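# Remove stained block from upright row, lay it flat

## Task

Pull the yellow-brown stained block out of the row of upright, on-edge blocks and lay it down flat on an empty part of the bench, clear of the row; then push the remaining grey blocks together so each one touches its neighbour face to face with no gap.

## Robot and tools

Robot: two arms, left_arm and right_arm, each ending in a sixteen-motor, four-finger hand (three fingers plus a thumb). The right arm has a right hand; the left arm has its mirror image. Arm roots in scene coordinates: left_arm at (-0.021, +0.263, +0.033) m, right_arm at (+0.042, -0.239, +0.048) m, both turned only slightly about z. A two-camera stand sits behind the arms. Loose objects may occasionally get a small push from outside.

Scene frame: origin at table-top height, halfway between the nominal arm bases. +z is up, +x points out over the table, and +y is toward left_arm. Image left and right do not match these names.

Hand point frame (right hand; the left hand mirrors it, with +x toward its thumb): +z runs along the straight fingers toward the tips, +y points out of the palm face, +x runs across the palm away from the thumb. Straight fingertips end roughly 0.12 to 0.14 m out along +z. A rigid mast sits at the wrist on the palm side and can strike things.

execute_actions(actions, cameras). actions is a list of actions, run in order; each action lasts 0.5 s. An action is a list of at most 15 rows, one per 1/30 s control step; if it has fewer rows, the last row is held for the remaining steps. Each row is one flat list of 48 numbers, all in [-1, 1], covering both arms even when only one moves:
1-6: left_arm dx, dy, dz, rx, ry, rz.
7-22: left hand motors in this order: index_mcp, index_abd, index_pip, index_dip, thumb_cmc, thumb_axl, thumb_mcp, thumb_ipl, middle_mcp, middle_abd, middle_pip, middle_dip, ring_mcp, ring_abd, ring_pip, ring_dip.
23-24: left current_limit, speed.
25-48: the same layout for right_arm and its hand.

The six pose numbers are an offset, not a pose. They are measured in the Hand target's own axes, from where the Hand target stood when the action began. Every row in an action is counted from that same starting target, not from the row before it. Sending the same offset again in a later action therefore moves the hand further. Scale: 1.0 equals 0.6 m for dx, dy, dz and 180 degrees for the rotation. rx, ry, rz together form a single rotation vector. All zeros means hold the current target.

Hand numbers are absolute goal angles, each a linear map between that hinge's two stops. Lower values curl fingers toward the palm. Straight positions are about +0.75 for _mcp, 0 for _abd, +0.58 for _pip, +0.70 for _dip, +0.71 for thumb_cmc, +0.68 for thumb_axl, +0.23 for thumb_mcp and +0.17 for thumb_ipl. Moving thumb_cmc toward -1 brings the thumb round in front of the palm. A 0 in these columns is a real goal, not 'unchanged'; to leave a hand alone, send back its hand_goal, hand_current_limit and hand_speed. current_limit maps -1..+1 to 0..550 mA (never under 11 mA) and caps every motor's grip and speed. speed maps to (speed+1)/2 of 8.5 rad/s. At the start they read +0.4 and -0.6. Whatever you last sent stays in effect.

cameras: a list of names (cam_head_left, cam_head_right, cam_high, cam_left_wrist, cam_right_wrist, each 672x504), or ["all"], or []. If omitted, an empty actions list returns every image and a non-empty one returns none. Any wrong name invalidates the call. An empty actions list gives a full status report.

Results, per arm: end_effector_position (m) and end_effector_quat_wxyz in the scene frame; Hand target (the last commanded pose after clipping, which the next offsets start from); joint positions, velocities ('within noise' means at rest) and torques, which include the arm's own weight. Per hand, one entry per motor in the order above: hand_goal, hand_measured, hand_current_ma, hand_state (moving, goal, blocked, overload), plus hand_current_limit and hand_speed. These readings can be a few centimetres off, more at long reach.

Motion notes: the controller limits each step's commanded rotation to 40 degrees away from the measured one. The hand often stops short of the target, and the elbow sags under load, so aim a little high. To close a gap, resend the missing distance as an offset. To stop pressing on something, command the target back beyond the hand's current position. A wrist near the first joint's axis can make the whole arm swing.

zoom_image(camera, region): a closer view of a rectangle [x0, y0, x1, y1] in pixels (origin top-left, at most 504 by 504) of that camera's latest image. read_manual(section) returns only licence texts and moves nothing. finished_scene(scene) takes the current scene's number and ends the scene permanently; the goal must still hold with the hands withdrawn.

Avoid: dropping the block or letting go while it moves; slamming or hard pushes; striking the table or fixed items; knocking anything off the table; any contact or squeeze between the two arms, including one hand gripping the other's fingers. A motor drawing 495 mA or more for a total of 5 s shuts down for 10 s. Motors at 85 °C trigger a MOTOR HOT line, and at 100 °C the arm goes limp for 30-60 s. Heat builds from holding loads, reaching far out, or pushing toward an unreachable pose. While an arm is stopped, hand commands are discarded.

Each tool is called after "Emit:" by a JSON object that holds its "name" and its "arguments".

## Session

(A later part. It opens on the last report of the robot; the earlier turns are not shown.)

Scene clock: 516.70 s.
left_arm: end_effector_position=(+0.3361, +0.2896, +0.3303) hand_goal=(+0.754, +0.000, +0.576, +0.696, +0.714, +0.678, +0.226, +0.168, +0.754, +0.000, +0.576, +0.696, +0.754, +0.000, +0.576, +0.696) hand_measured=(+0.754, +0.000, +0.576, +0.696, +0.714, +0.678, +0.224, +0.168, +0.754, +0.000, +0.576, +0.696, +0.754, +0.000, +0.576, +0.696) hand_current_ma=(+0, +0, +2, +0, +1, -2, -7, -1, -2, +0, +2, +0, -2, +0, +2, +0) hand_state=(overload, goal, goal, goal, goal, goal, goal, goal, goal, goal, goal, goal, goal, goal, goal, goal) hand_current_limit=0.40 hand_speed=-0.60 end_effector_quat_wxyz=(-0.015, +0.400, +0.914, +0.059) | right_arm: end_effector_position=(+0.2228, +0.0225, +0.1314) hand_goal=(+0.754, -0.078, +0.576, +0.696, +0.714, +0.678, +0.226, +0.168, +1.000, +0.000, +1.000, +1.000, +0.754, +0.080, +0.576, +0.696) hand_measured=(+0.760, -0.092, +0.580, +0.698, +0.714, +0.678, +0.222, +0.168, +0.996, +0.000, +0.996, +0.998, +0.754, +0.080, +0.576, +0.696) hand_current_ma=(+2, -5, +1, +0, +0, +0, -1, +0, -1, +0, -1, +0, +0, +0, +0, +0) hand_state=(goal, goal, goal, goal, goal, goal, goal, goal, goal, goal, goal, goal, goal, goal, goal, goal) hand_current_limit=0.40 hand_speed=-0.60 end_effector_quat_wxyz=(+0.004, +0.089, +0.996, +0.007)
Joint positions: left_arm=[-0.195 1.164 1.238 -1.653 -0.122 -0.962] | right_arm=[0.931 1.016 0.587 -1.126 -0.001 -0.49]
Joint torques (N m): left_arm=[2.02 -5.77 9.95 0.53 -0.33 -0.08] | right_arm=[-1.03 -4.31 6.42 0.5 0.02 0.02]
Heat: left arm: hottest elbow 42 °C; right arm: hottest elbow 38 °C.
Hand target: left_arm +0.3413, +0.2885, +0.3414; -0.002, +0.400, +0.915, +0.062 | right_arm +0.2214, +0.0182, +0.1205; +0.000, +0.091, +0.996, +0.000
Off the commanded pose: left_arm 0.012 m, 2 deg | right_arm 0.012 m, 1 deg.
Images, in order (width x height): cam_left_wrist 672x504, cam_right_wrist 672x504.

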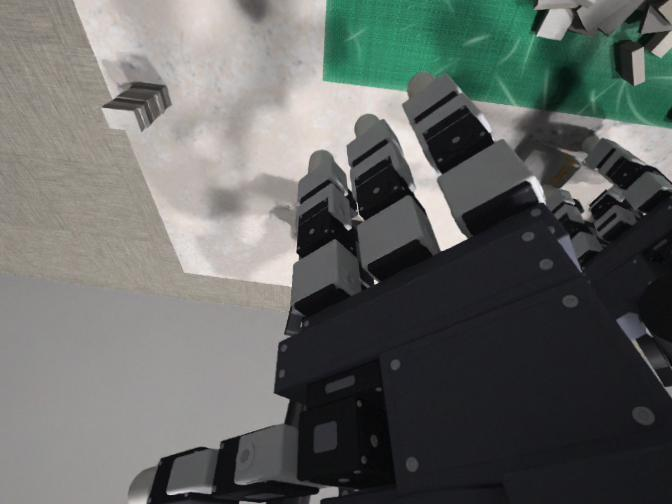

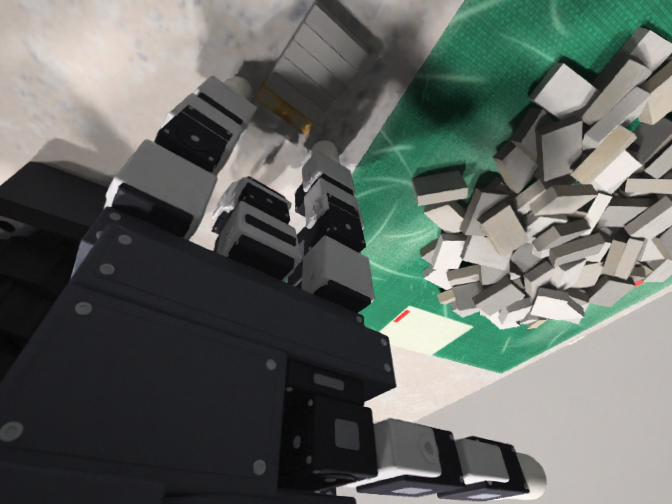

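Emit:
{"name": "execute_actions", "arguments": {"actions": [[[0,0,0,0,0,0,0.754,0,0.576,0.696,0.714,0.678,0.226,0.168,0.754,0,0.576,0.696,0.754,0,0.576,0.696,0.4,-0.6,0,0,-0.0217,0,0,0,0.754,-0.079,0.576,0.696,0.714,0.678,0.226,0.168,1,0,1,1,0.754,0.079,0.576,0.696,0.4,-0.6]],[[0,0,0,0,0,0,0.754,0,0.576,0.696,0.714,0.678,0.226,0.168,0.754,0,0.576,0.696,0.754,0,0.576,0.696,0.4,-0.6,0,0,0,0,0,0,0.754,-0.079,0.576,0.696,0.714,0.678,0.226,0.168,1,0,1,1,0.754,0.079,0.576,0.696,0.4,-0.6]]], "cameras": ["cam_right_wrist","cam_left_wrist"]}}

Emit:
{"name": "zoom_image", "arguments": {"camera": "cam_right_wrist", "region": [200, 40, 360, 160]}}

Emit:
{"name": "zoom_image", "arguments": {"camera": "cam_left_wrist", "region": [500, 90, 660, 210]}}

Scene clock: 554.37 s.
left_arm: end_effector_position=(+0.3361, +0.2896, +0.3303) hand_goal=(+0.754, +0.000, +0.576, +0.696, +0.714, +0.678, +0.226, +0.168, +0.754, +0.000, +0.576, +0.696, +0.754, +0.000, +0.576, +0.696) hand_measured=(+0.754, +0.000, +0.576, +0.696, +0.714, +0.678, +0.224, +0.168, +0.754, +0.000, +0.576, +0.696, +0.754, +0.000, +0.576, +0.696) hand_current_ma=(+0, +0, +2, +0, +1, -2, -7, -1, -2, +0, +2, +0, -2, +0, +2, +0) hand_state=(overload, goal, goal, goal, goal, goal, goal, goal, goal, goal, goal, goal, goal, goal, goal, goal) hand_current_limit=0.40 hand_speed=-0.60 end_effector_quat_wxyz=(-0.015, +0.400, +0.914, +0.059) | right_arm: end_effector_position=(+0.2210, +0.0203, +0.1315) hand_goal=(+0.754, -0.078, +0.576, +0.696, +0.714, +0.678, +0.226, +0.168, +1.000, +0.000, +1.000, +1.000, +0.754, +0.080, +0.576, +0.696) hand_measured=(+0.748, -0.076, +0.572, +0.696, +0.714, +0.678, +0.222, +0.168, +0.996, +0.000, +0.996, +0.998, +0.754, +0.080, +0.576, +0.696) hand_current_ma=(-2, +0, -1, +0, +0, +0, -1, +0, -1, +0, -1, +0, +0, +0, +0, +0) hand_state=(goal, goal, goal, goal, goal, goal, goal, goal, goal, goal, goal, goal, goal, goal, goal, goal) hand_current_limit=0.40 hand_speed=-0.60 end_effector_quat_wxyz=(+0.001, +0.089, +0.996, +0.003)
Joint positions: left_arm=[-0.195 1.164 1.238 -1.653 -0.122 -0.962] | right_arm=[0.931 1.012 0.587 -1.138 -0.001 -0.49]
Joint torques (N m): left_arm=[2.08 -5.71 9.94 0.55 -0.33 -0.08] | right_arm=[-0.97 -5.71 8.38 -0.66 0.02 0.01]
Heat: left arm: hottest elbow 42 °C; right arm: hottest elbow 38 °C.
Hand target: left_arm +0.3413, +0.2885, +0.3414; -0.002, +0.400, +0.915, +0.062 | right_arm +0.2215, +0.0182, +0.1336; +0.000, +0.091, +0.996, +0.001
Off the commanded pose: left_arm 0.012 m, 2 deg | right_arm 0.003 m, 0 deg.
Images, in order (width x height): cam_left_wrist 672x504, cam_right_wrist 672x504.

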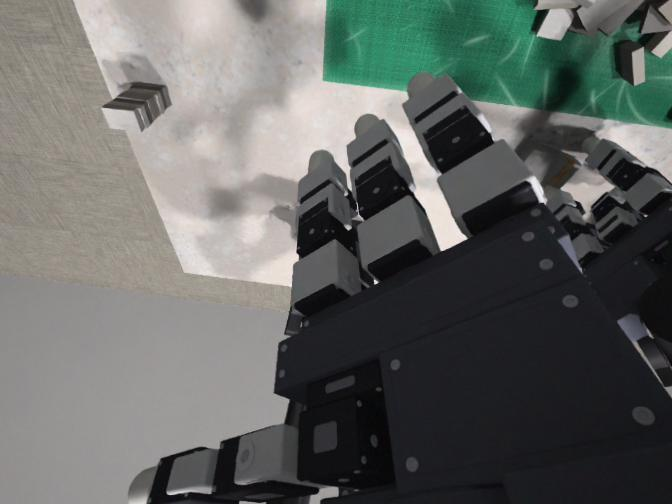

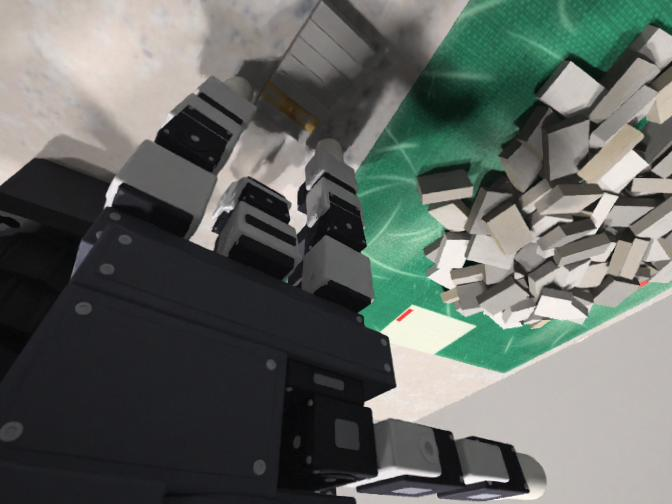

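Scaled by 3.150 from the camera's 672x504 image, which has a finer 960x720 frame.

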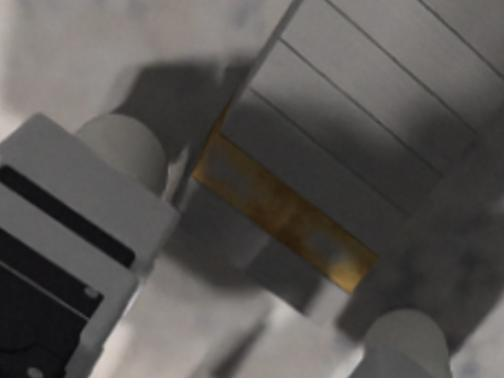

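Scaled by 3.150 from the camera's 672x504 image, which has a finer 960x720 frame.

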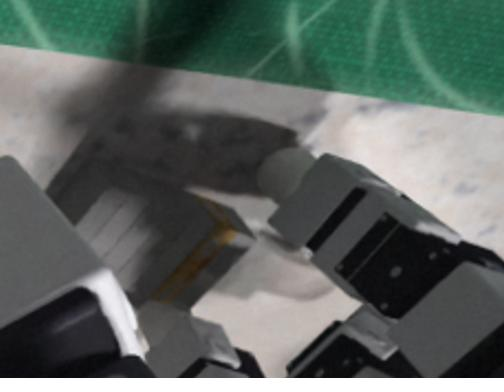

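Emit:
{"name": "execute_actions", "arguments": {"actions": [[[0,0,0,0,0,0,0.754,0,0.576,0.696,0.714,0.678,0.226,0.168,0.754,0,0.576,0.696,0.754,0,0.576,0.696,0.4,-0.6,0,0.0005,-0.0075,0,0,0,0.754,-0.079,0.576,0.696,0.714,0.678,0.226,0.168,1,0,1,1,0.754,0.079,0.576,0.696,0.4,-0.6]]], "cameras": ["cam_right_wrist"]}}

Emit:
{"name": "zoom_image", "arguments": {"camera": "cam_right_wrist", "region": [200, 40, 360, 160]}}

Scene clock: 566.93 s.
left_arm: end_effector_position=(+0.3361, +0.2896, +0.3303) hand_goal=(+0.754, +0.000, +0.576, +0.696, +0.714, +0.678, +0.226, +0.168, +0.754, +0.000, +0.576, +0.696, +0.754, +0.000, +0.576, +0.696) hand_measured=(+0.754, +0.000, +0.576, +0.696, +0.714, +0.678, +0.224, +0.168, +0.754, +0.000, +0.576, +0.696, +0.754, +0.000, +0.576, +0.696) hand_current_ma=(+0, +0, +2, +0, +1, -2, -7, -1, -2, +0, +2, +0, -2, +0, +2, +0) hand_state=(overload, goal, goal, goal, goal, goal, goal, goal, goal, goal, goal, goal, goal, goal, goal, goal) hand_current_limit=0.40 hand_speed=-0.60 end_effector_quat_wxyz=(-0.015, +0.400, +0.914, +0.059) | right_arm: end_effector_position=(+0.2188, +0.0174, +0.1309) hand_goal=(+0.754, -0.078, +0.576, +0.696, +0.714, +0.678, +0.226, +0.168, +1.000, +0.000, +1.000, +1.000, +0.754, +0.080, +0.576, +0.696) hand_measured=(+0.744, -0.074, +0.570, +0.694, +0.714, +0.678, +0.222, +0.168, +0.996, +0.000, +0.996, +0.998, +0.754, +0.080, +0.576, +0.696) hand_current_ma=(-5, +1, -2, +0, +0, +0, -1, +0, -1, +0, -1, +0, +0, +0, +0, +0) hand_state=(goal, goal, goal, goal, goal, goal, goal, goal, goal, goal, goal, goal, goal, goal, goal, goal) hand_current_limit=0.40 hand_speed=-0.60 end_effector_quat_wxyz=(-0.002, +0.089, +0.996, -0.002)
Joint positions: left_arm=[-0.195 1.164 1.238 -1.653 -0.122 -0.962] | right_arm=[0.931 1.01 0.587 -1.154 -0.001 -0.49]
Joint torques (N m): left_arm=[2.02 -5.71 9.94 0.55 -0.32 -0.07] | right_arm=[-0.85 -5.95 9.06 -0.65 0.01 0.03]
Heat: left arm: hottest elbow 42 °C; right arm: hottest elbow 39 °C.
Hand target: left_arm +0.3413, +0.2885, +0.3414; -0.002, +0.400, +0.915, +0.062 | right_arm +0.2215, +0.0185, +0.1381; +0.000, +0.091, +0.996, +0.001
Off the commanded pose: left_arm 0.012 m, 2 deg | right_arm 0.008 m, 0 deg.
Images, in order (width x height): cam_right_wrist 672x504.

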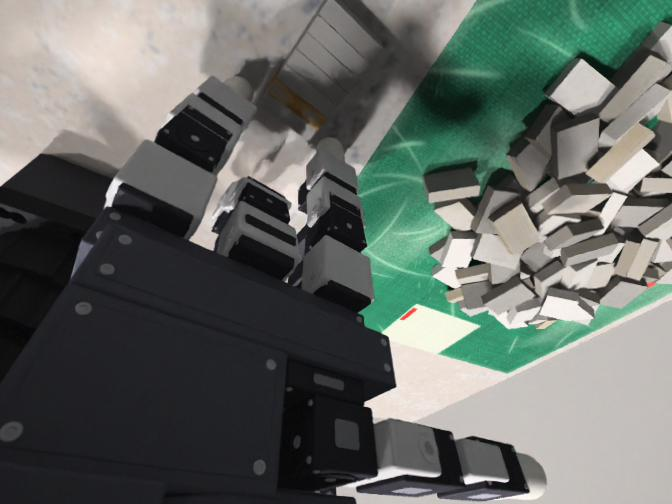

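Scaled by 3.150 from the camera's 672x504 image, which has a finer 960x720 frame.

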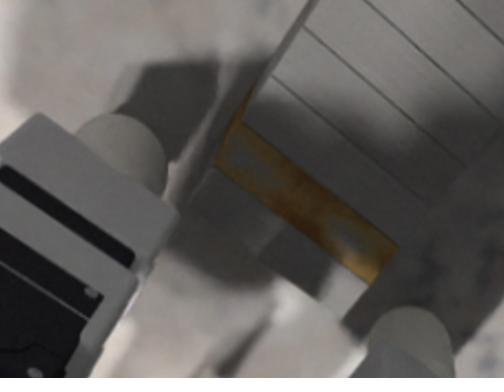

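Emit:
{"name": "execute_actions", "arguments": {"actions": [[[0,0,0,0,0,0,0.754,0,0.576,0.696,0.714,0.678,0.226,0.168,0.754,0,0.576,0.696,0.754,0,0.576,0.696,0.4,-0.6,0,0.0035,-0.0417,0,0,0,0.754,-0.079,0.576,0.696,0.714,0.678,0.226,0.168,1,0,1,1,0.754,0.079,0.576,0.696,0.4,-0.6]],[[0,0,0,0,0,0,0.754,0,0.576,0.696,0.714,0.678,0.226,0.168,0.754,0,0.576,0.696,0.754,0,0.576,0.696,0.4,-0.6,0,0,0.0255,0,0,0,0.754,-0.079,0.576,0.696,0.714,0.678,0.226,0.168,1,0,1,1,0.754,0.079,0.576,0.696,0.4,-0.6]],[[0,0,0,0,0,0,0.754,0,0.576,0.696,0.714,0.678,0.226,0.168,0.754,0,0.576,0.696,0.754,0,0.576,0.696,0.4,-0.6,0,0,0.0255,0,0,0,0.754,-0.079,0.576,0.696,0.714,0.678,0.226,0.168,1,0,1,1,0.754,0.079,0.576,0.696,0.4,-0.6]]], "cameras": ["cam_right_wrist"]}}

Emit:
{"name": "zoom_image", "arguments": {"camera": "cam_right_wrist", "region": [200, 40, 360, 160]}}

Scene clock: 581.97 s.
left_arm: end_effector_position=(+0.3361, +0.2896, +0.3303) hand_goal=(+0.754, +0.000, +0.576, +0.696, +0.714, +0.678, +0.226, +0.168, +0.754, +0.000, +0.576, +0.696, +0.754, +0.000, +0.576, +0.696) hand_measured=(+0.754, +0.000, +0.576, +0.696, +0.714, +0.678, +0.224, +0.168, +0.754, +0.000, +0.576, +0.696, +0.754, +0.000, +0.576, +0.696) hand_current_ma=(+0, +0, +2, +0, +1, -2, -7, -1, -2, +0, +2, +0, -2, +0, +2, +0) hand_state=(overload, goal, goal, goal, goal, goal, goal, goal, goal, goal, goal, goal, goal, goal, goal, goal) hand_current_limit=0.40 hand_speed=-0.60 end_effector_quat_wxyz=(-0.015, +0.400, +0.914, +0.059) | right_arm: end_effector_position=(+0.2210, +0.0203, +0.1369) hand_goal=(+0.754, -0.078, +0.576, +0.696, +0.714, +0.678, +0.226, +0.168, +1.000, +0.000, +1.000, +1.000, +0.754, +0.080, +0.576, +0.696) hand_measured=(+0.752, -0.076, +0.574, +0.694, +0.714, +0.678, +0.222, +0.168, +0.996, +0.000, +0.996, +0.998, +0.754, +0.080, +0.576, +0.696) hand_current_ma=(+0, +0, -1, +0, +0, +0, -1, +0, -1, +0, -1, +0, +0, +0, +0, +0) hand_state=(goal, goal, goal, goal, goal, goal, goal, goal, goal, goal, goal, goal, goal, goal, goal, goal) hand_current_limit=0.40 hand_speed=-0.60 end_effector_quat_wxyz=(+0.001, +0.089, +0.996, +0.002)
Joint positions: left_arm=[-0.195 1.164 1.238 -1.653 -0.122 -0.962] | right_arm=[0.931 1.006 0.599 -1.159 -0.001 -0.49]
Joint torques (N m): left_arm=[2.02 -5.71 9.94 0.51 -0.33 -0.08] | right_arm=[-0.44 -4.25 7.61 0.28 0.02 0.08]
Heat: left arm: hottest elbow 42 °C; right arm: hottest elbow 39 °C.
Hand target: left_arm +0.3413, +0.2885, +0.3414; -0.002, +0.400, +0.915, +0.062 | right_arm +0.2218, +0.0205, +0.1324; +0.000, +0.091, +0.996, +0.000
Off the commanded pose: left_arm 0.012 m, 2 deg | right_arm 0.005 m, 0 deg.
Images, in order (width x height): cam_right_wrist 672x504.

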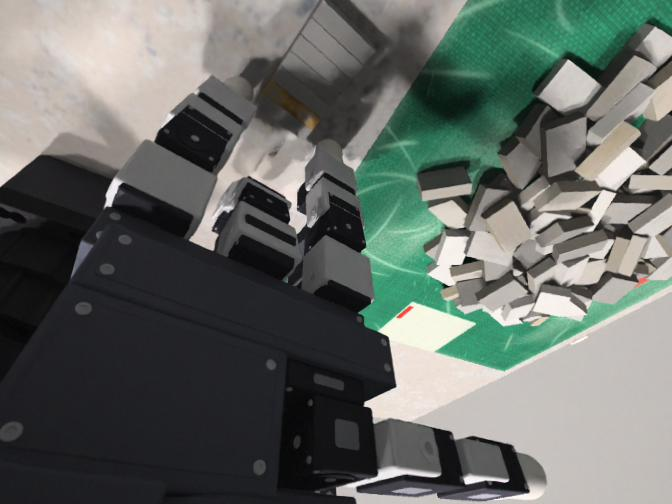

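Scaled by 3.150 from the camera's 672x504 image, which has a finer 960x720 frame.

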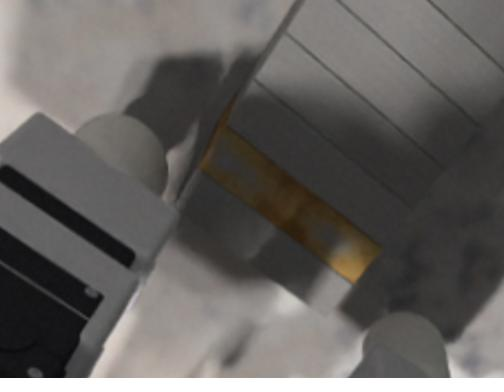

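Emit:
{"name": "execute_actions", "arguments": {"actions": [[[0,0,0,0,0,0,0.754,0,0.576,0.696,0.714,0.678,0.226,0.168,0.754,0,0.576,0.696,0.754,0,0.576,0.696,0.4,-0.6,0,0,0,0,0,0,0.754,-0.22,0.576,0.696,0.714,0.678,0.226,0.168,1,0,1,1,0.754,0.22,0.576,0.696,0.4,-0.93]],[[0,0,0,0,0,0,0.754,0,0.576,0.696,0.714,0.678,0.226,0.168,0.754,0,0.576,0.696,0.754,0,0.576,0.696,0.4,-0.6,0,0,0,0,0,0,0.754,-0.22,0.576,0.696,0.714,0.678,0.226,0.168,1,0,1,1,0.754,0.22,0.576,0.696,0.4,-0.93]]], "cameras": ["cam_right_wrist","cam_left_wrist"]}}

Emit:
{"name": "zoom_image", "arguments": {"camera": "cam_right_wrist", "region": [200, 40, 360, 160]}}

Emit:
{"name": "zoom_image", "arguments": {"camera": "cam_left_wrist", "region": [500, 90, 660, 210]}}

Scene clock: 596.67 s.
left_arm: end_effector_position=(+0.3361, +0.2896, +0.3303) hand_goal=(+0.754, +0.000, +0.576, +0.696, +0.714, +0.678, +0.226, +0.168, +0.754, +0.000, +0.576, +0.696, +0.754, +0.000, +0.576, +0.696) hand_measured=(+0.754, +0.000, +0.576, +0.696, +0.714, +0.678, +0.224, +0.168, +0.754, +0.000, +0.576, +0.696, +0.754, +0.000, +0.576, +0.696) hand_current_ma=(+0, +0, +2, +0, +1, -2, -7, -1, -2, +0, +2, +0, -2, +0, +2, +0) hand_state=(overload, goal, goal, goal, goal, goal, goal, goal, goal, goal, goal, goal, goal, goal, goal, goal) hand_current_limit=0.40 hand_speed=-0.60 end_effector_quat_wxyz=(-0.015, +0.400, +0.914, +0.059) | right_arm: end_effector_position=(+0.2210, +0.0203, +0.1369) hand_goal=(+0.754, -0.220, +0.576, +0.696, +0.714, +0.678, +0.226, +0.168, +1.000, +0.000, +1.000, +1.000, +0.754, +0.220, +0.576, +0.696) hand_measured=(+0.752, -0.178, +0.574, +0.694, +0.714, +0.678, +0.222, +0.168, +0.996, +0.000, +0.996, +0.998, +0.754, +0.158, +0.576, +0.696) hand_current_ma=(+0, +36, -1, +0, +0, +0, -1, +0, -1, +0, -1, +0, +0, -73, +0, +0) hand_state=(goal, blocked, goal, goal, goal, goal, goal, goal, goal, goal, goal, goal, goal, blocked, goal, goal) hand_current_limit=0.40 hand_speed=-0.93 end_effector_quat_wxyz=(+0.001, +0.089, +0.996, +0.002)
Joint positions: left_arm=[-0.195 1.164 1.238 -1.653 -0.122 -0.962] | right_arm=[0.931 1.006 0.599 -1.159 -0.001 -0.49]
Joint torques (N m): left_arm=[2.14 -5.71 9.92 0.53 -0.32 -0.09] | right_arm=[-0.56 -4.31 7.64 0.31 0.02 0.07]
Heat: left arm: hottest elbow 42 °C; right arm: hottest elbow 39 °C.
Hand target: left_arm +0.3413, +0.2885, +0.3414; -0.002, +0.400, +0.915, +0.062 | right_arm +0.2218, +0.0205, +0.1324; +0.000, +0.091, +0.996, +0.000
Off the commanded pose: left_arm 0.012 m, 2 deg | right_arm 0.005 m, 0 deg.
Images, in order (width x height): cam_left_wrist 672x504, cam_right_wrist 672x504.

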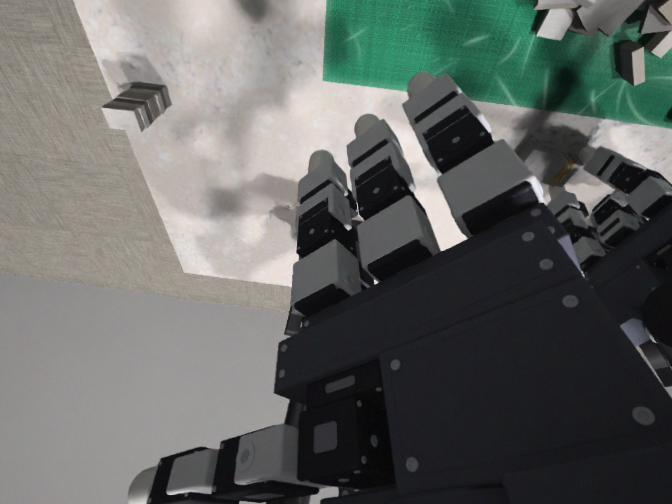

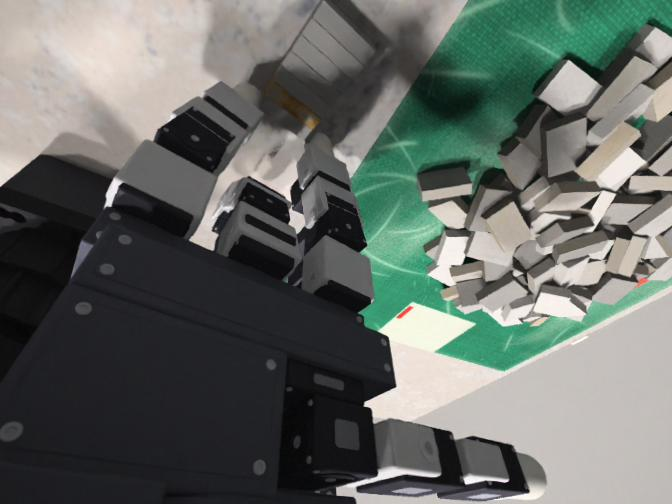

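Scaled by 3.150 from the camera's 672x504 image, which has a finer 960x720 frame.

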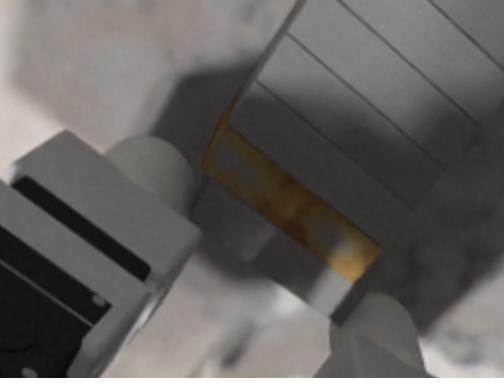

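Scaled by 3.150 from the camera's 672x504 image, which has a finer 960x720 frame.

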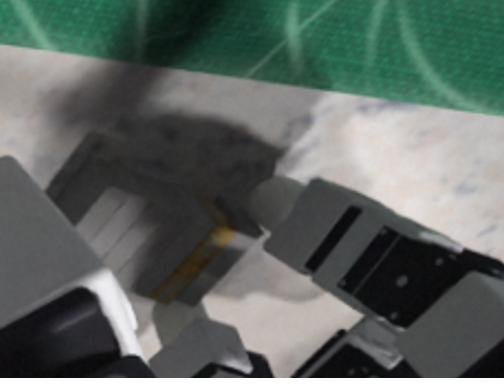

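Emit:
{"name": "execute_actions", "arguments": {"actions": [[[0,0,0,0,0,0,0.754,0,0.576,0.696,0.714,0.678,0.226,0.168,0.754,0,0.576,0.696,0.754,0,0.576,0.696,0.4,-0.6,0,0,0,0,0,0,0.754,-0.3,0.576,0.696,0.714,0.678,0.226,0.168,1,0,1,1,0.754,0.3,0.576,0.696,0.4,-0.93]],[[0,0,0,0,0,0,0.754,0,0.576,0.696,0.714,0.678,0.226,0.168,0.754,0,0.576,0.696,0.754,0,0.576,0.696,0.4,-0.6,0,0,-0.01,0,0,0,0.754,-0.3,0.576,0.696,0.714,0.678,0.226,0.168,1,0,1,1,0.754,0.3,0.576,0.696,0.4,-0.93],[0,0,0,0,0,0,0.754,0,0.576,0.696,0.714,0.678,0.226,0.168,0.754,0,0.576,0.696,0.754,0,0.576,0.696,0.4,-0.6,0,0,-0.02,0,0,0,0.754,-0.3,0.576,0.696,0.714,0.678,0.226,0.168,1,0,1,1,0.754,0.3,0.576,0.696,0.4,-0.93]]], "cameras": ["cam_right_wrist"]}}

Emit:
{"name": "zoom_image", "arguments": {"camera": "cam_right_wrist", "region": [200, 40, 360, 160]}}

Scene clock: 640.50 s.
left_arm: end_effector_position=(+0.3361, +0.2896, +0.3303) hand_goal=(+0.754, +0.000, +0.576, +0.696, +0.714, +0.678, +0.226, +0.168, +0.754, +0.000, +0.576, +0.696, +0.754, +0.000, +0.576, +0.696) hand_measured=(+0.754, +0.000, +0.576, +0.696, +0.714, +0.678, +0.224, +0.168, +0.754, +0.000, +0.576, +0.696, +0.754, +0.000, +0.576, +0.696) hand_current_ma=(+0, +0, +2, +0, +1, -2, -7, -1, -2, +0, +2, +0, -2, +0, +2, +0) hand_state=(overload, goal, goal, goal, goal, goal, goal, goal, goal, goal, goal, goal, goal, goal, goal, goal) hand_current_limit=0.40 hand_speed=-0.60 end_effector_quat_wxyz=(-0.015, +0.400, +0.914, +0.059) | right_arm: end_effector_position=(+0.2186, +0.0172, +0.1356) hand_goal=(+0.754, -0.300, +0.576, +0.696, +0.714, +0.678, +0.226, +0.168, +1.000, +0.000, +1.000, +1.000, +0.754, +0.300, +0.576, +0.696) hand_measured=(+0.752, -0.186, +0.574, +0.694, +0.714, +0.678, +0.222, +0.168, +0.996, +0.000, +0.996, +0.998, +0.752, +0.162, +0.576, +0.696) hand_current_ma=(+0, +202, +0, +0, +0, +0, -1, +0, -1, +0, -1, +0, +0, -285, +0, +0) hand_state=(goal, blocked, goal, goal, goal, goal, goal, goal, goal, goal, goal, goal, goal, blocked, goal, goal) hand_current_limit=0.40 hand_speed=-0.93 end_effector_quat_wxyz=(-0.004, +0.089, +0.996, -0.004)
Joint positions: left_arm=[-0.195 1.164 1.238 -1.653 -0.122 -0.962] | right_arm=[0.931 1.006 0.599 -1.175 -0.001 -0.49]
Joint torques (N m): left_arm=[2.14 -5.66 9.95 0.53 -0.33 -0.08] | right_arm=[-0.5 -5.83 9.46 -0.62 0.01 0.06]
Heat: left arm: hottest elbow 43 °C; right arm: hottest elbow 39 °C.
Hand target: left_arm +0.3413, +0.2885, +0.3414; -0.002, +0.400, +0.915, +0.062 | right_arm +0.2219, +0.0205, +0.1444; +0.000, +0.091, +0.996, +0.001
Off the commanded pose: left_arm 0.012 m, 2 deg | right_arm 0.010 m, 1 deg.
Images, in order (width x height): cam_right_wrist 672x504.

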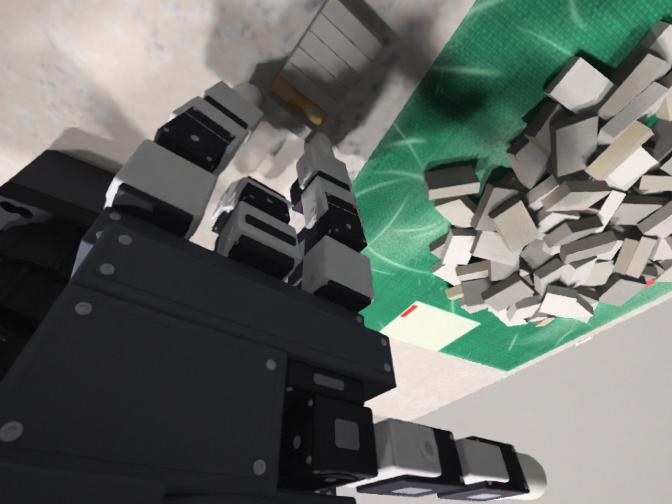

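Scaled by 3.150 from the camera's 672x504 image, which has a finer 960x720 frame.

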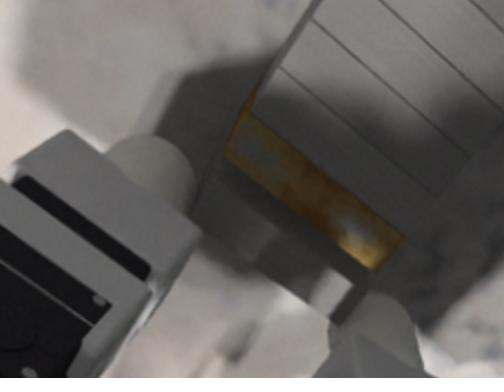

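Emit:
{"name": "execute_actions", "arguments": {"actions": [[[0,0,0,0,0,0,0.754,0,0.576,0.696,0.714,0.678,0.226,0.168,0.754,0,0.576,0.696,0.754,0,0.576,0.696,0.4,-0.6,0,-0.022,0,0,0,0,0.754,-0.28,0.576,0.696,0.714,0.678,0.226,0.168,1,0,1,1,0.754,0.28,0.576,0.696,0.4,-0.93],[0,0,0,0,0,0,0.754,0,0.576,0.696,0.714,0.678,0.226,0.168,0.754,0,0.576,0.696,0.754,0,0.576,0.696,0.4,-0.6,0,-0.044,0,0,0,0,0.754,-0.28,0.576,0.696,0.714,0.678,0.226,0.168,1,0,1,1,0.754,0.28,0.576,0.696,0.4,-0.93]],[[0,0,0,0,0,0,0.754,0,0.576,0.696,0.714,0.678,0.226,0.168,0.754,0,0.576,0.696,0.754,0,0.576,0.696,0.4,-0.6,0,-0.044,0,0,0,0,0.754,-0.28,0.576,0.696,0.714,0.678,0.226,0.168,1,0,1,1,0.754,0.28,0.576,0.696,0.4,-0.93]]], "cameras": ["cam_right_wrist","cam_left_wrist","cam_head_left"]}}

Emit:
{"name": "zoom_image", "arguments": {"camera": "cam_right_wrist", "region": [200, 20, 360, 160]}}

Emit:
{"name": "zoom_image", "arguments": {"camera": "cam_left_wrist", "region": [500, 90, 660, 210]}}

Scene clock: 654.03 s.
left_arm: end_effector_position=(+0.3361, +0.2896, +0.3303) hand_goal=(+0.754, +0.000, +0.576, +0.696, +0.714, +0.678, +0.226, +0.168, +0.754, +0.000, +0.576, +0.696, +0.754, +0.000, +0.576, +0.696) hand_measured=(+0.754, +0.000, +0.576, +0.696, +0.714, +0.678, +0.224, +0.168, +0.754, +0.000, +0.576, +0.696, +0.754, +0.000, +0.576, +0.696) hand_current_ma=(+0, +0, +2, +0, +1, -2, -7, -1, -2, +0, +2, +0, -2, +0, +2, +0) hand_state=(overload, goal, goal, goal, goal, goal, goal, goal, goal, goal, goal, goal, goal, goal, goal, goal) hand_current_limit=0.40 hand_speed=-0.60 end_effector_quat_wxyz=(-0.015, +0.400, +0.914, +0.059) | right_arm: end_effector_position=(+0.2139, -0.0295, +0.1446) hand_goal=(+0.754, -0.280, +0.576, +0.696, +0.714, +0.678, +0.226, +0.168, +1.000, +0.000, +1.000, +1.000, +0.754, +0.280, +0.576, +0.696) hand_measured=(+0.752, -0.276, +0.574, +0.694, +0.714, +0.678, +0.222, +0.168, +0.994, +0.000, +0.996, +0.998, +0.752, +0.274, +0.576, +0.696) hand_current_ma=(+0, +1, +0, +0, +0, +0, -1, +0, -2, +0, -1, +0, +0, -1, +0, +0) hand_state=(goal, goal, goal, goal, goal, goal, goal, goal, goal, goal, goal, goal, goal, goal, goal, goal) hand_current_limit=0.40 hand_speed=-0.93 end_effector_quat_wxyz=(+0.002, +0.094, +0.996, +0.003)
Joint positions: left_arm=[-0.195 1.164 1.238 -1.653 -0.122 -0.962] | right_arm=[0.801 0.841 0.535 -1.257 -0.001 -0.609]
Joint torques (N m): left_arm=[2.08 -5.66 9.95 0.55 -0.33 -0.07] | right_arm=[-0.85 -3.31 8.36 -0.49 -0.02 -0.11]
Heat: left arm: hottest elbow 43 °C; right arm: hottest elbow 39 °C.
Hand target: left_arm +0.3413, +0.2885, +0.3414; -0.002, +0.400, +0.915, +0.062 | right_arm +0.2122, -0.0314, +0.1442; +0.000, +0.091, +0.996, +0.000
Off the commanded pose: left_arm 0.012 m, 2 deg | right_arm 0.003 m, 1 deg.
Images, in order (width x height): cam_head_left 672x504, cam_left_wrist 672x504, cam_right_wrist 672x504.

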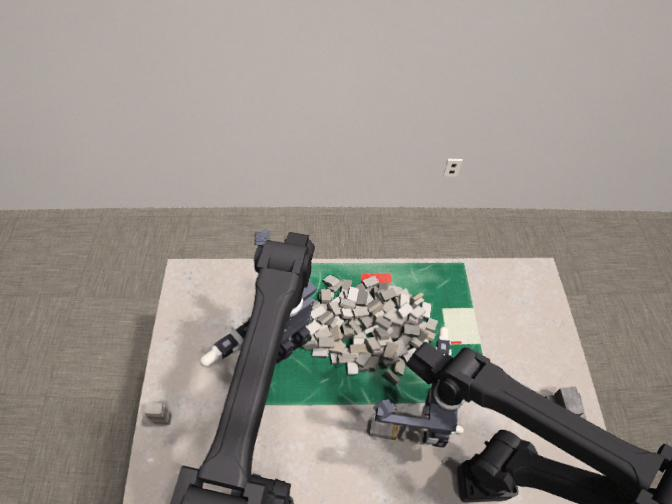

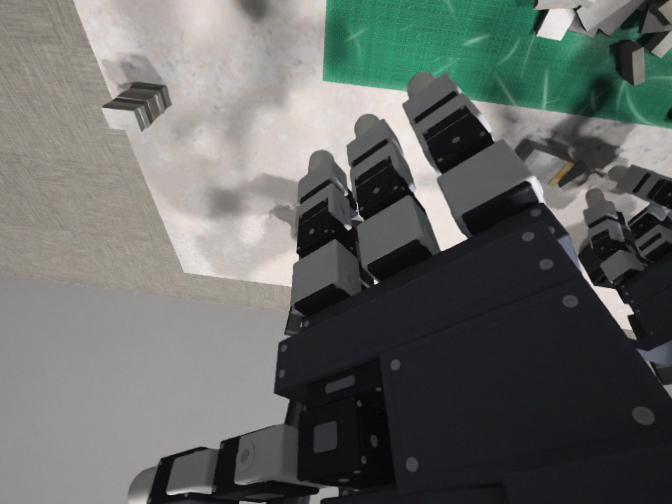

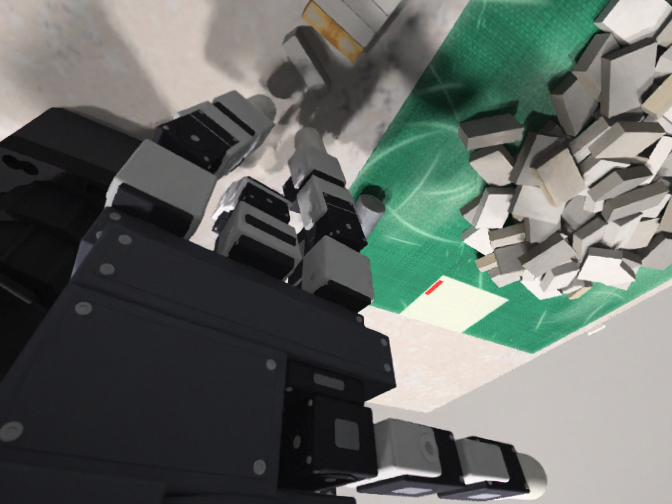

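Scaled by 3.150 from the camera's 672x504 image, which has a finer 960x720 frame.

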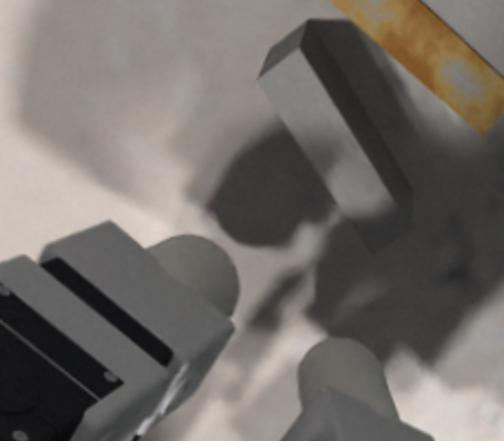

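Scaled by 3.150 from the camera's 672x504 image, which has a finer 960x720 frame.

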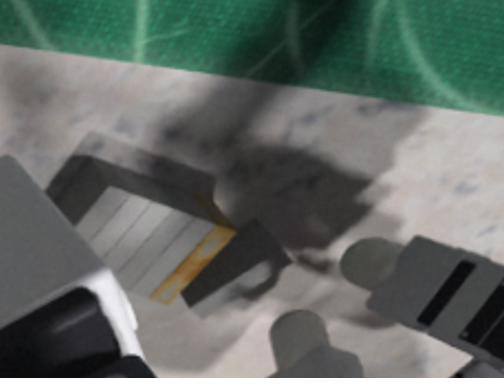

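Emit:
{"name": "zoom_image", "arguments": {"camera": "cam_right_wrist", "region": [260, 0, 350, 100]}}

Emit:
{"name": "zoom_image", "arguments": {"camera": "cam_left_wrist", "region": [530, 140, 610, 200]}}

Emit:
{"name": "zoom_image", "arguments": {"camera": "cam_head_left", "region": [360, 400, 440, 460]}}

Scaled by 5.040 from the camera's 672x504 image, which has a finer 960x720 frame.

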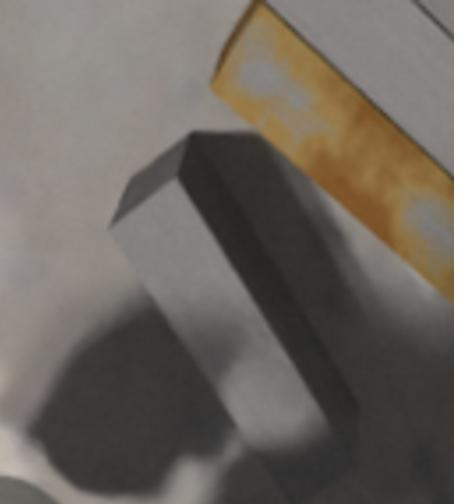

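Scaled by 6.300 from the camera's 672x504 image, which has a finer 960x720 frame.

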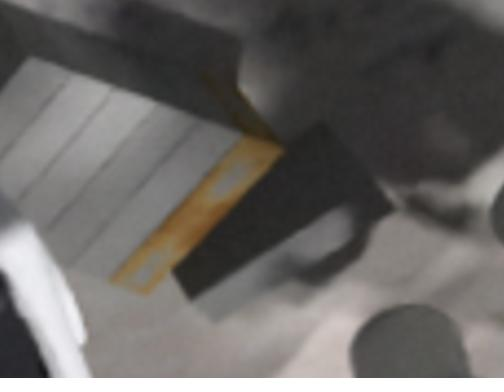

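Scaled by 6.300 from the camera's 672x504 image, which has a finer 960x720 frame.

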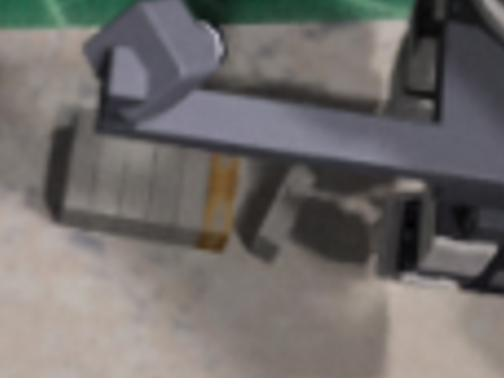

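Emit:
{"name": "execute_actions", "arguments": {"actions": [[[0,0,0,0,0,0,0.754,0,0.576,0.696,0.714,0.678,0.226,0.168,0.754,0,0.576,0.696,0.754,0,0.576,0.696,0.4,-0.6,0,0,-0.0583,0,0,0,0.754,-0.079,0.576,0.696,0.714,0.678,0.226,0.168,1,0,1,1,0.754,0.079,0.576,0.696,0.4,-0.9]],[[0,0,0,0,0,0,0.754,0,0.576,0.696,0.714,0.678,0.226,0.168,0.754,0,0.576,0.696,0.754,0,0.576,0.696,0.4,-0.6,-0.0114,0.0245,0,0,0,0.0458,0.754,-0.079,0.576,0.696,0.714,0.678,0.226,0.168,1,0,1,1,0.754,0.079,0.576,0.696,0.4,-0.9],[0,0,0,0,0,0,0.754,0,0.576,0.696,0.714,0.678,0.226,0.168,0.754,0,0.576,0.696,0.754,0,0.576,0.696,0.4,-0.6,-0.0228,0.049,0,0,0,0.0917,0.754,-0.079,0.576,0.696,0.714,0.678,0.226,0.168,1,0,1,1,0.754,0.079,0.576,0.696,0.4,-0.9]],[[0,0,0,0,0,0,0.754,0,0.576,0.696,0.714,0.678,0.226,0.168,0.754,0,0.576,0.696,0.754,0,0.576,0.696,0.4,-0.6,0,0,0.02,0,0,0,0.754,-0.079,0.576,0.696,0.714,0.678,0.226,0.168,1,0,1,1,0.754,0.079,0.576,0.696,0.4,-0.9]]], "cameras": ["cam_right_wrist"]}}

Emit:
{"name": "zoom_image", "arguments": {"camera": "cam_right_wrist", "region": [200, 40, 360, 160]}}

Scene clock: 728.43 s.
left_arm: end_effector_position=(+0.3361, +0.2896, +0.3303) hand_goal=(+0.754, +0.000, +0.576, +0.696, +0.714, +0.678, +0.226, +0.168, +0.754, +0.000, +0.576, +0.696, +0.754, +0.000, +0.576, +0.696) hand_measured=(+0.754, +0.000, +0.576, +0.696, +0.714, +0.678, +0.224, +0.168, +0.754, +0.000, +0.576, +0.696, +0.754, +0.000, +0.576, +0.696) hand_current_ma=(+0, +0, +2, +0, +1, -2, -7, -1, -2, +0, +2, +0, -2, +0, +2, +0) hand_state=(overload, goal, goal, goal, goal, goal, goal, goal, goal, goal, goal, goal, goal, goal, goal, goal) hand_current_limit=0.40 hand_speed=-0.60 end_effector_quat_wxyz=(-0.015, +0.400, +0.914, +0.059) | right_arm: end_effector_position=(+0.2264, -0.0121, +0.1627) hand_goal=(+0.754, -0.078, +0.576, +0.696, +0.714, +0.678, +0.226, +0.168, +1.000, +0.000, +1.000, +1.000, +0.754, +0.080, +0.576, +0.696) hand_measured=(+0.754, -0.080, +0.574, +0.694, +0.714, +0.678, +0.222, +0.168, +0.994, +0.000, +0.996, +0.998, +0.754, +0.082, +0.576, +0.696) hand_current_ma=(+0, +0, +0, +0, +0, +0, -1, +0, -2, +0, -1, +0, +0, +0, +0, +0) hand_state=(goal, goal, goal, goal, goal, goal, goal, goal, goal, goal, goal, goal, goal, goal, goal, goal) hand_current_limit=0.40 hand_speed=-0.90 end_effector_quat_wxyz=(-0.005, +0.232, +0.973, -0.006)
Joint positions: left_arm=[-0.195 1.164 1.238 -1.653 -0.122 -0.962] | right_arm=[0.934 0.905 0.62 -1.301 -0.004 -0.197]
Joint torques (N m): left_arm=[1.96 -5.77 9.92 0.55 -0.33 -0.08] | right_arm=[-0.21 -3.14 9.51 0.23 0.13 0.11]
Heat: left arm: hottest elbow 43 °C; right arm: hottest elbow 40 °C.
Hand target: left_arm +0.3413, +0.2885, +0.3414; -0.002, +0.400, +0.915, +0.062 | right_arm +0.2310, -0.0051, +0.1673; +0.000, +0.233, +0.972, +0.000
Off the commanded pose: left_arm 0.012 m, 2 deg | right_arm 0.010 m, 1 deg.
Images, in order (width x height): cam_right_wrist 672x504.

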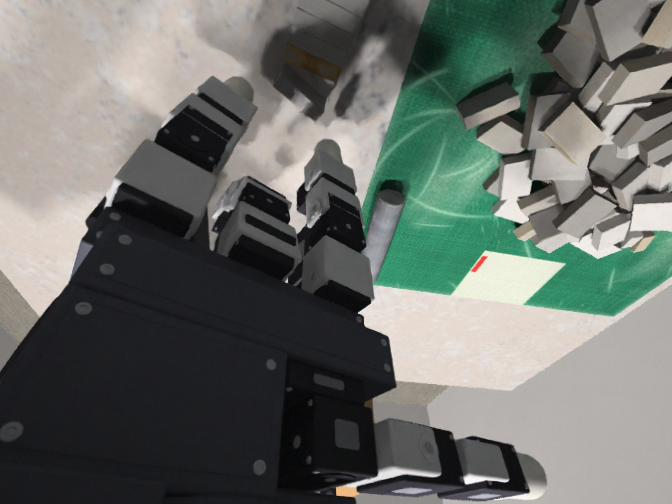

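Scaled by 3.150 from the camera's 672x504 image, which has a finer 960x720 frame.

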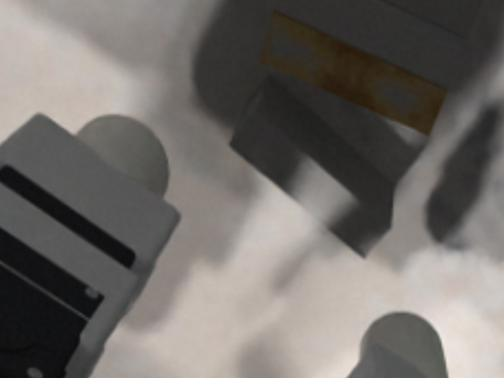

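Emit:
{"name": "zoom_image", "arguments": {"camera": "cam_right_wrist", "region": [260, 50, 350, 130]}}

Scaled by 5.600 from the camera's 672x504 image, which has a finer 960x720 frame.

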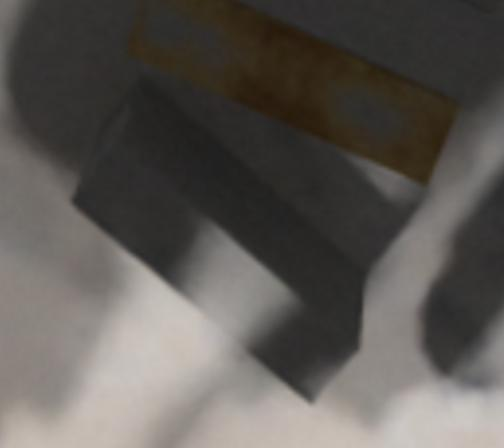

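Emit:
{"name": "execute_actions", "arguments": {"actions": [[[0,0,0,0,0,0,0.754,0,0.576,0.696,0.714,0.678,0.226,0.168,0.754,0,0.576,0.696,0.754,0,0.576,0.696,0.4,-0.6,-0.0047,0.0035,0.0217,0,0,0,0.754,-0.079,0.576,0.696,0.714,0.678,0.226,0.168,1,0,1,1,0.754,0.079,0.576,0.696,0.4,-0.9]],[[0,0,0,0,0,0,0.754,0,0.576,0.696,0.714,0.678,0.226,0.168,0.754,0,0.576,0.696,0.754,0,0.576,0.696,0.4,-0.6,0,0,0.0363,0,0,0,0.754,-0.079,0.576,0.696,0.714,0.678,0.226,0.168,1,0,1,1,0.754,0.079,0.576,0.696,0.4,-0.9]]], "cameras": ["cam_right_wrist"]}}

Emit:
{"name": "zoom_image", "arguments": {"camera": "cam_right_wrist", "region": [200, 40, 360, 160]}}

Scene clock: 760.20 s.
left_arm: end_effector_position=(+0.3361, +0.2896, +0.3303) hand_goal=(+0.754, +0.000, +0.576, +0.696, +0.714, +0.678, +0.226, +0.168, +0.754, +0.000, +0.576, +0.696, +0.754, +0.000, +0.576, +0.696) hand_measured=(+0.754, +0.000, +0.576, +0.696, +0.714, +0.678, +0.224, +0.168, +0.754, +0.000, +0.576, +0.696, +0.754, +0.000, +0.576, +0.696) hand_current_ma=(+0, +0, +2, +0, +1, -2, -7, -1, -2, +0, +2, +0, -2, +0, +2, +0) hand_state=(overload, goal, goal, goal, goal, goal, goal, goal, goal, goal, goal, goal, goal, goal, goal, goal) hand_current_limit=0.40 hand_speed=-0.60 end_effector_quat_wxyz=(-0.015, +0.400, +0.914, +0.059) | right_arm: end_effector_position=(+0.2316, -0.0055, +0.1339) hand_goal=(+0.754, -0.078, +0.576, +0.696, +0.714, +0.678, +0.226, +0.168, +1.000, +0.000, +1.000, +1.000, +0.754, +0.080, +0.576, +0.696) hand_measured=(+0.754, -0.080, +0.574, +0.694, +0.714, +0.678, +0.222, +0.168, +0.996, +0.000, +0.996, +0.998, +0.754, +0.082, +0.576, +0.696) hand_current_ma=(+0, +0, +0, +0, +0, +0, -1, +0, -1, +0, -1, +0, +0, +0, +0, +0) hand_state=(goal, goal, goal, goal, goal, goal, goal, goal, goal, goal, goal, goal, goal, goal, goal, goal) hand_current_limit=0.40 hand_speed=-0.90 end_effector_quat_wxyz=(-0.002, +0.232, +0.973, +0.000)
Joint positions: left_arm=[-0.195 1.164 1.238 -1.653 -0.122 -0.962] | right_arm=[0.934 0.961 0.567 -1.18 -0.004 -0.197]
Joint torques (N m): left_arm=[2.02 -5.66 9.96 0.53 -0.33 -0.08] | right_arm=[-0.91 -3.84 8.03 0.27 0.13 -0.01]
Heat: left arm: hottest elbow 43 °C; right arm: hottest elbow 41 °C.
Hand target: left_arm +0.3413, +0.2885, +0.3414; -0.002, +0.400, +0.915, +0.062 | right_arm +0.2345, -0.0043, +0.1326; +0.000, +0.233, +0.972, +0.001
Off the commanded pose: left_arm 0.012 m, 2 deg | right_arm 0.003 m, 0 deg.
Images, in order (width x height): cam_right_wrist 672x504.

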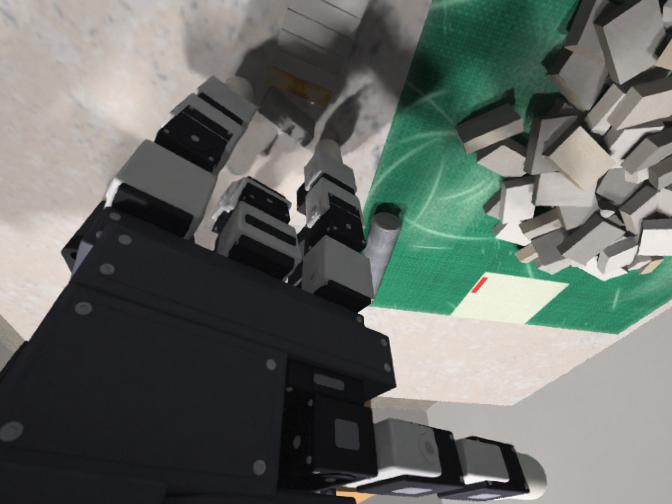

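Scaled by 3.150 from the camera's 672x504 image, which has a finer 960x720 frame.

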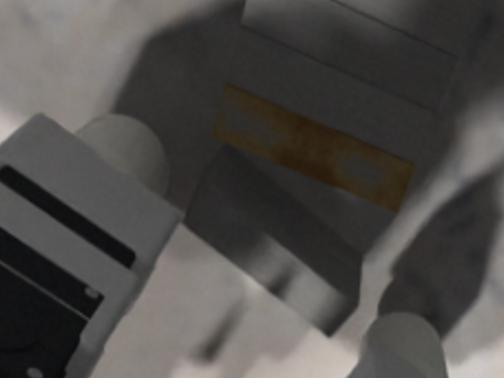

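Emit:
{"name": "execute_actions", "arguments": {"actions": [[[0,0,0,0,0,0,0.754,0,0.576,0.696,0.714,0.678,0.226,0.168,0.754,0,0.576,0.696,0.754,0,0.576,0.696,0.4,-0.6,0,0,0,0,0,0,0.754,-0.26,0.576,0.696,0.714,0.678,0.226,0.168,1,0,1,1,0.754,0.26,0.576,0.696,0.4,-0.93]],[[0,0,0,0,0,0,0.754,0,0.576,0.696,0.714,0.678,0.226,0.168,0.754,0,0.576,0.696,0.754,0,0.576,0.696,0.4,-0.6,0,0,0,0,0,0,0.754,-0.28,0.576,0.696,0.714,0.678,0.226,0.168,1,0,1,1,0.754,0.28,0.576,0.696,0.4,-0.93]]], "cameras": ["cam_right_wrist"]}}

Emit:
{"name": "zoom_image", "arguments": {"camera": "cam_right_wrist", "region": [200, 40, 360, 160]}}

Scene clock: 773.00 s.
left_arm: end_effector_position=(+0.3361, +0.2896, +0.3303) hand_goal=(+0.754, +0.000, +0.576, +0.696, +0.714, +0.678, +0.226, +0.168, +0.754, +0.000, +0.576, +0.696, +0.754, +0.000, +0.576, +0.696) hand_measured=(+0.754, +0.000, +0.576, +0.696, +0.714, +0.678, +0.224, +0.168, +0.754, +0.000, +0.576, +0.696, +0.754, +0.000, +0.576, +0.696) hand_current_ma=(+0, +0, +2, +0, +1, -2, -7, -1, -2, +0, +2, +0, -2, +0, +2, +0) hand_state=(overload, goal, goal, goal, goal, goal, goal, goal, goal, goal, goal, goal, goal, goal, goal, goal) hand_current_limit=0.40 hand_speed=-0.60 end_effector_quat_wxyz=(-0.015, +0.400, +0.914, +0.059) | right_arm: end_effector_position=(+0.2316, -0.0055, +0.1339) hand_goal=(+0.754, -0.280, +0.576, +0.696, +0.714, +0.678, +0.226, +0.168, +1.000, +0.000, +1.000, +1.000, +0.754, +0.280, +0.576, +0.696) hand_measured=(+0.754, -0.180, +0.574, +0.694, +0.714, +0.678, +0.222, +0.168, +0.996, +0.000, +0.996, +0.998, +0.752, +0.160, +0.576, +0.696) hand_current_ma=(+0, +163, +0, +0, +0, +0, -1, +0, -1, +0, -1, +0, +0, -224, +0, +0) hand_state=(goal, blocked, goal, goal, goal, goal, goal, goal, goal, goal, goal, goal, goal, blocked, goal, goal) hand_current_limit=0.40 hand_speed=-0.93 end_effector_quat_wxyz=(-0.002, +0.232, +0.973, +0.000)
Joint positions: left_arm=[-0.195 1.164 1.238 -1.653 -0.122 -0.962] | right_arm=[0.934 0.961 0.567 -1.18 -0.004 -0.197]
Joint torques (N m): left_arm=[1.96 -5.71 9.96 0.53 -0.33 -0.08] | right_arm=[-0.79 -4.01 8.06 0.27 0.12 0.01]
Heat: left arm: hottest elbow 43 °C; right arm: hottest elbow 40 °C.
Hand target: left_arm +0.3413, +0.2885, +0.3414; -0.002, +0.400, +0.915, +0.062 | right_arm +0.2345, -0.0043, +0.1326; +0.000, +0.233, +0.972, +0.001
Off the commanded pose: left_arm 0.012 m, 2 deg | right_arm 0.003 m, 0 deg.
Images, in order (width x height): cam_right_wrist 672x504.

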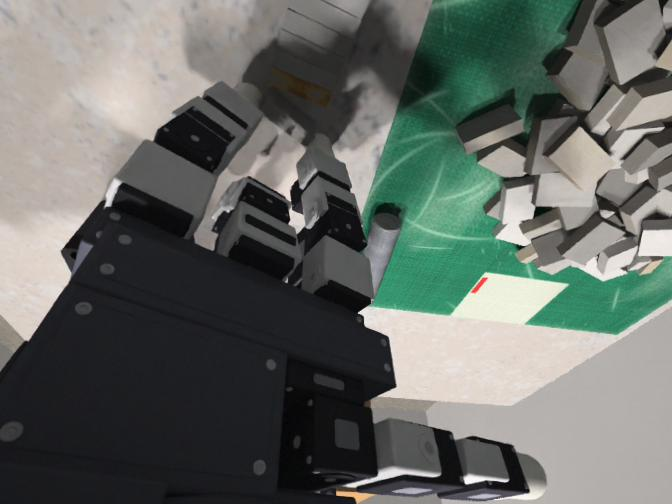

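Scaled by 3.150 from the camera's 672x504 image, which has a finer 960x720 frame.

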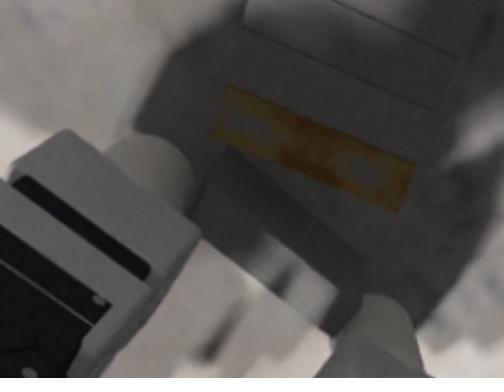

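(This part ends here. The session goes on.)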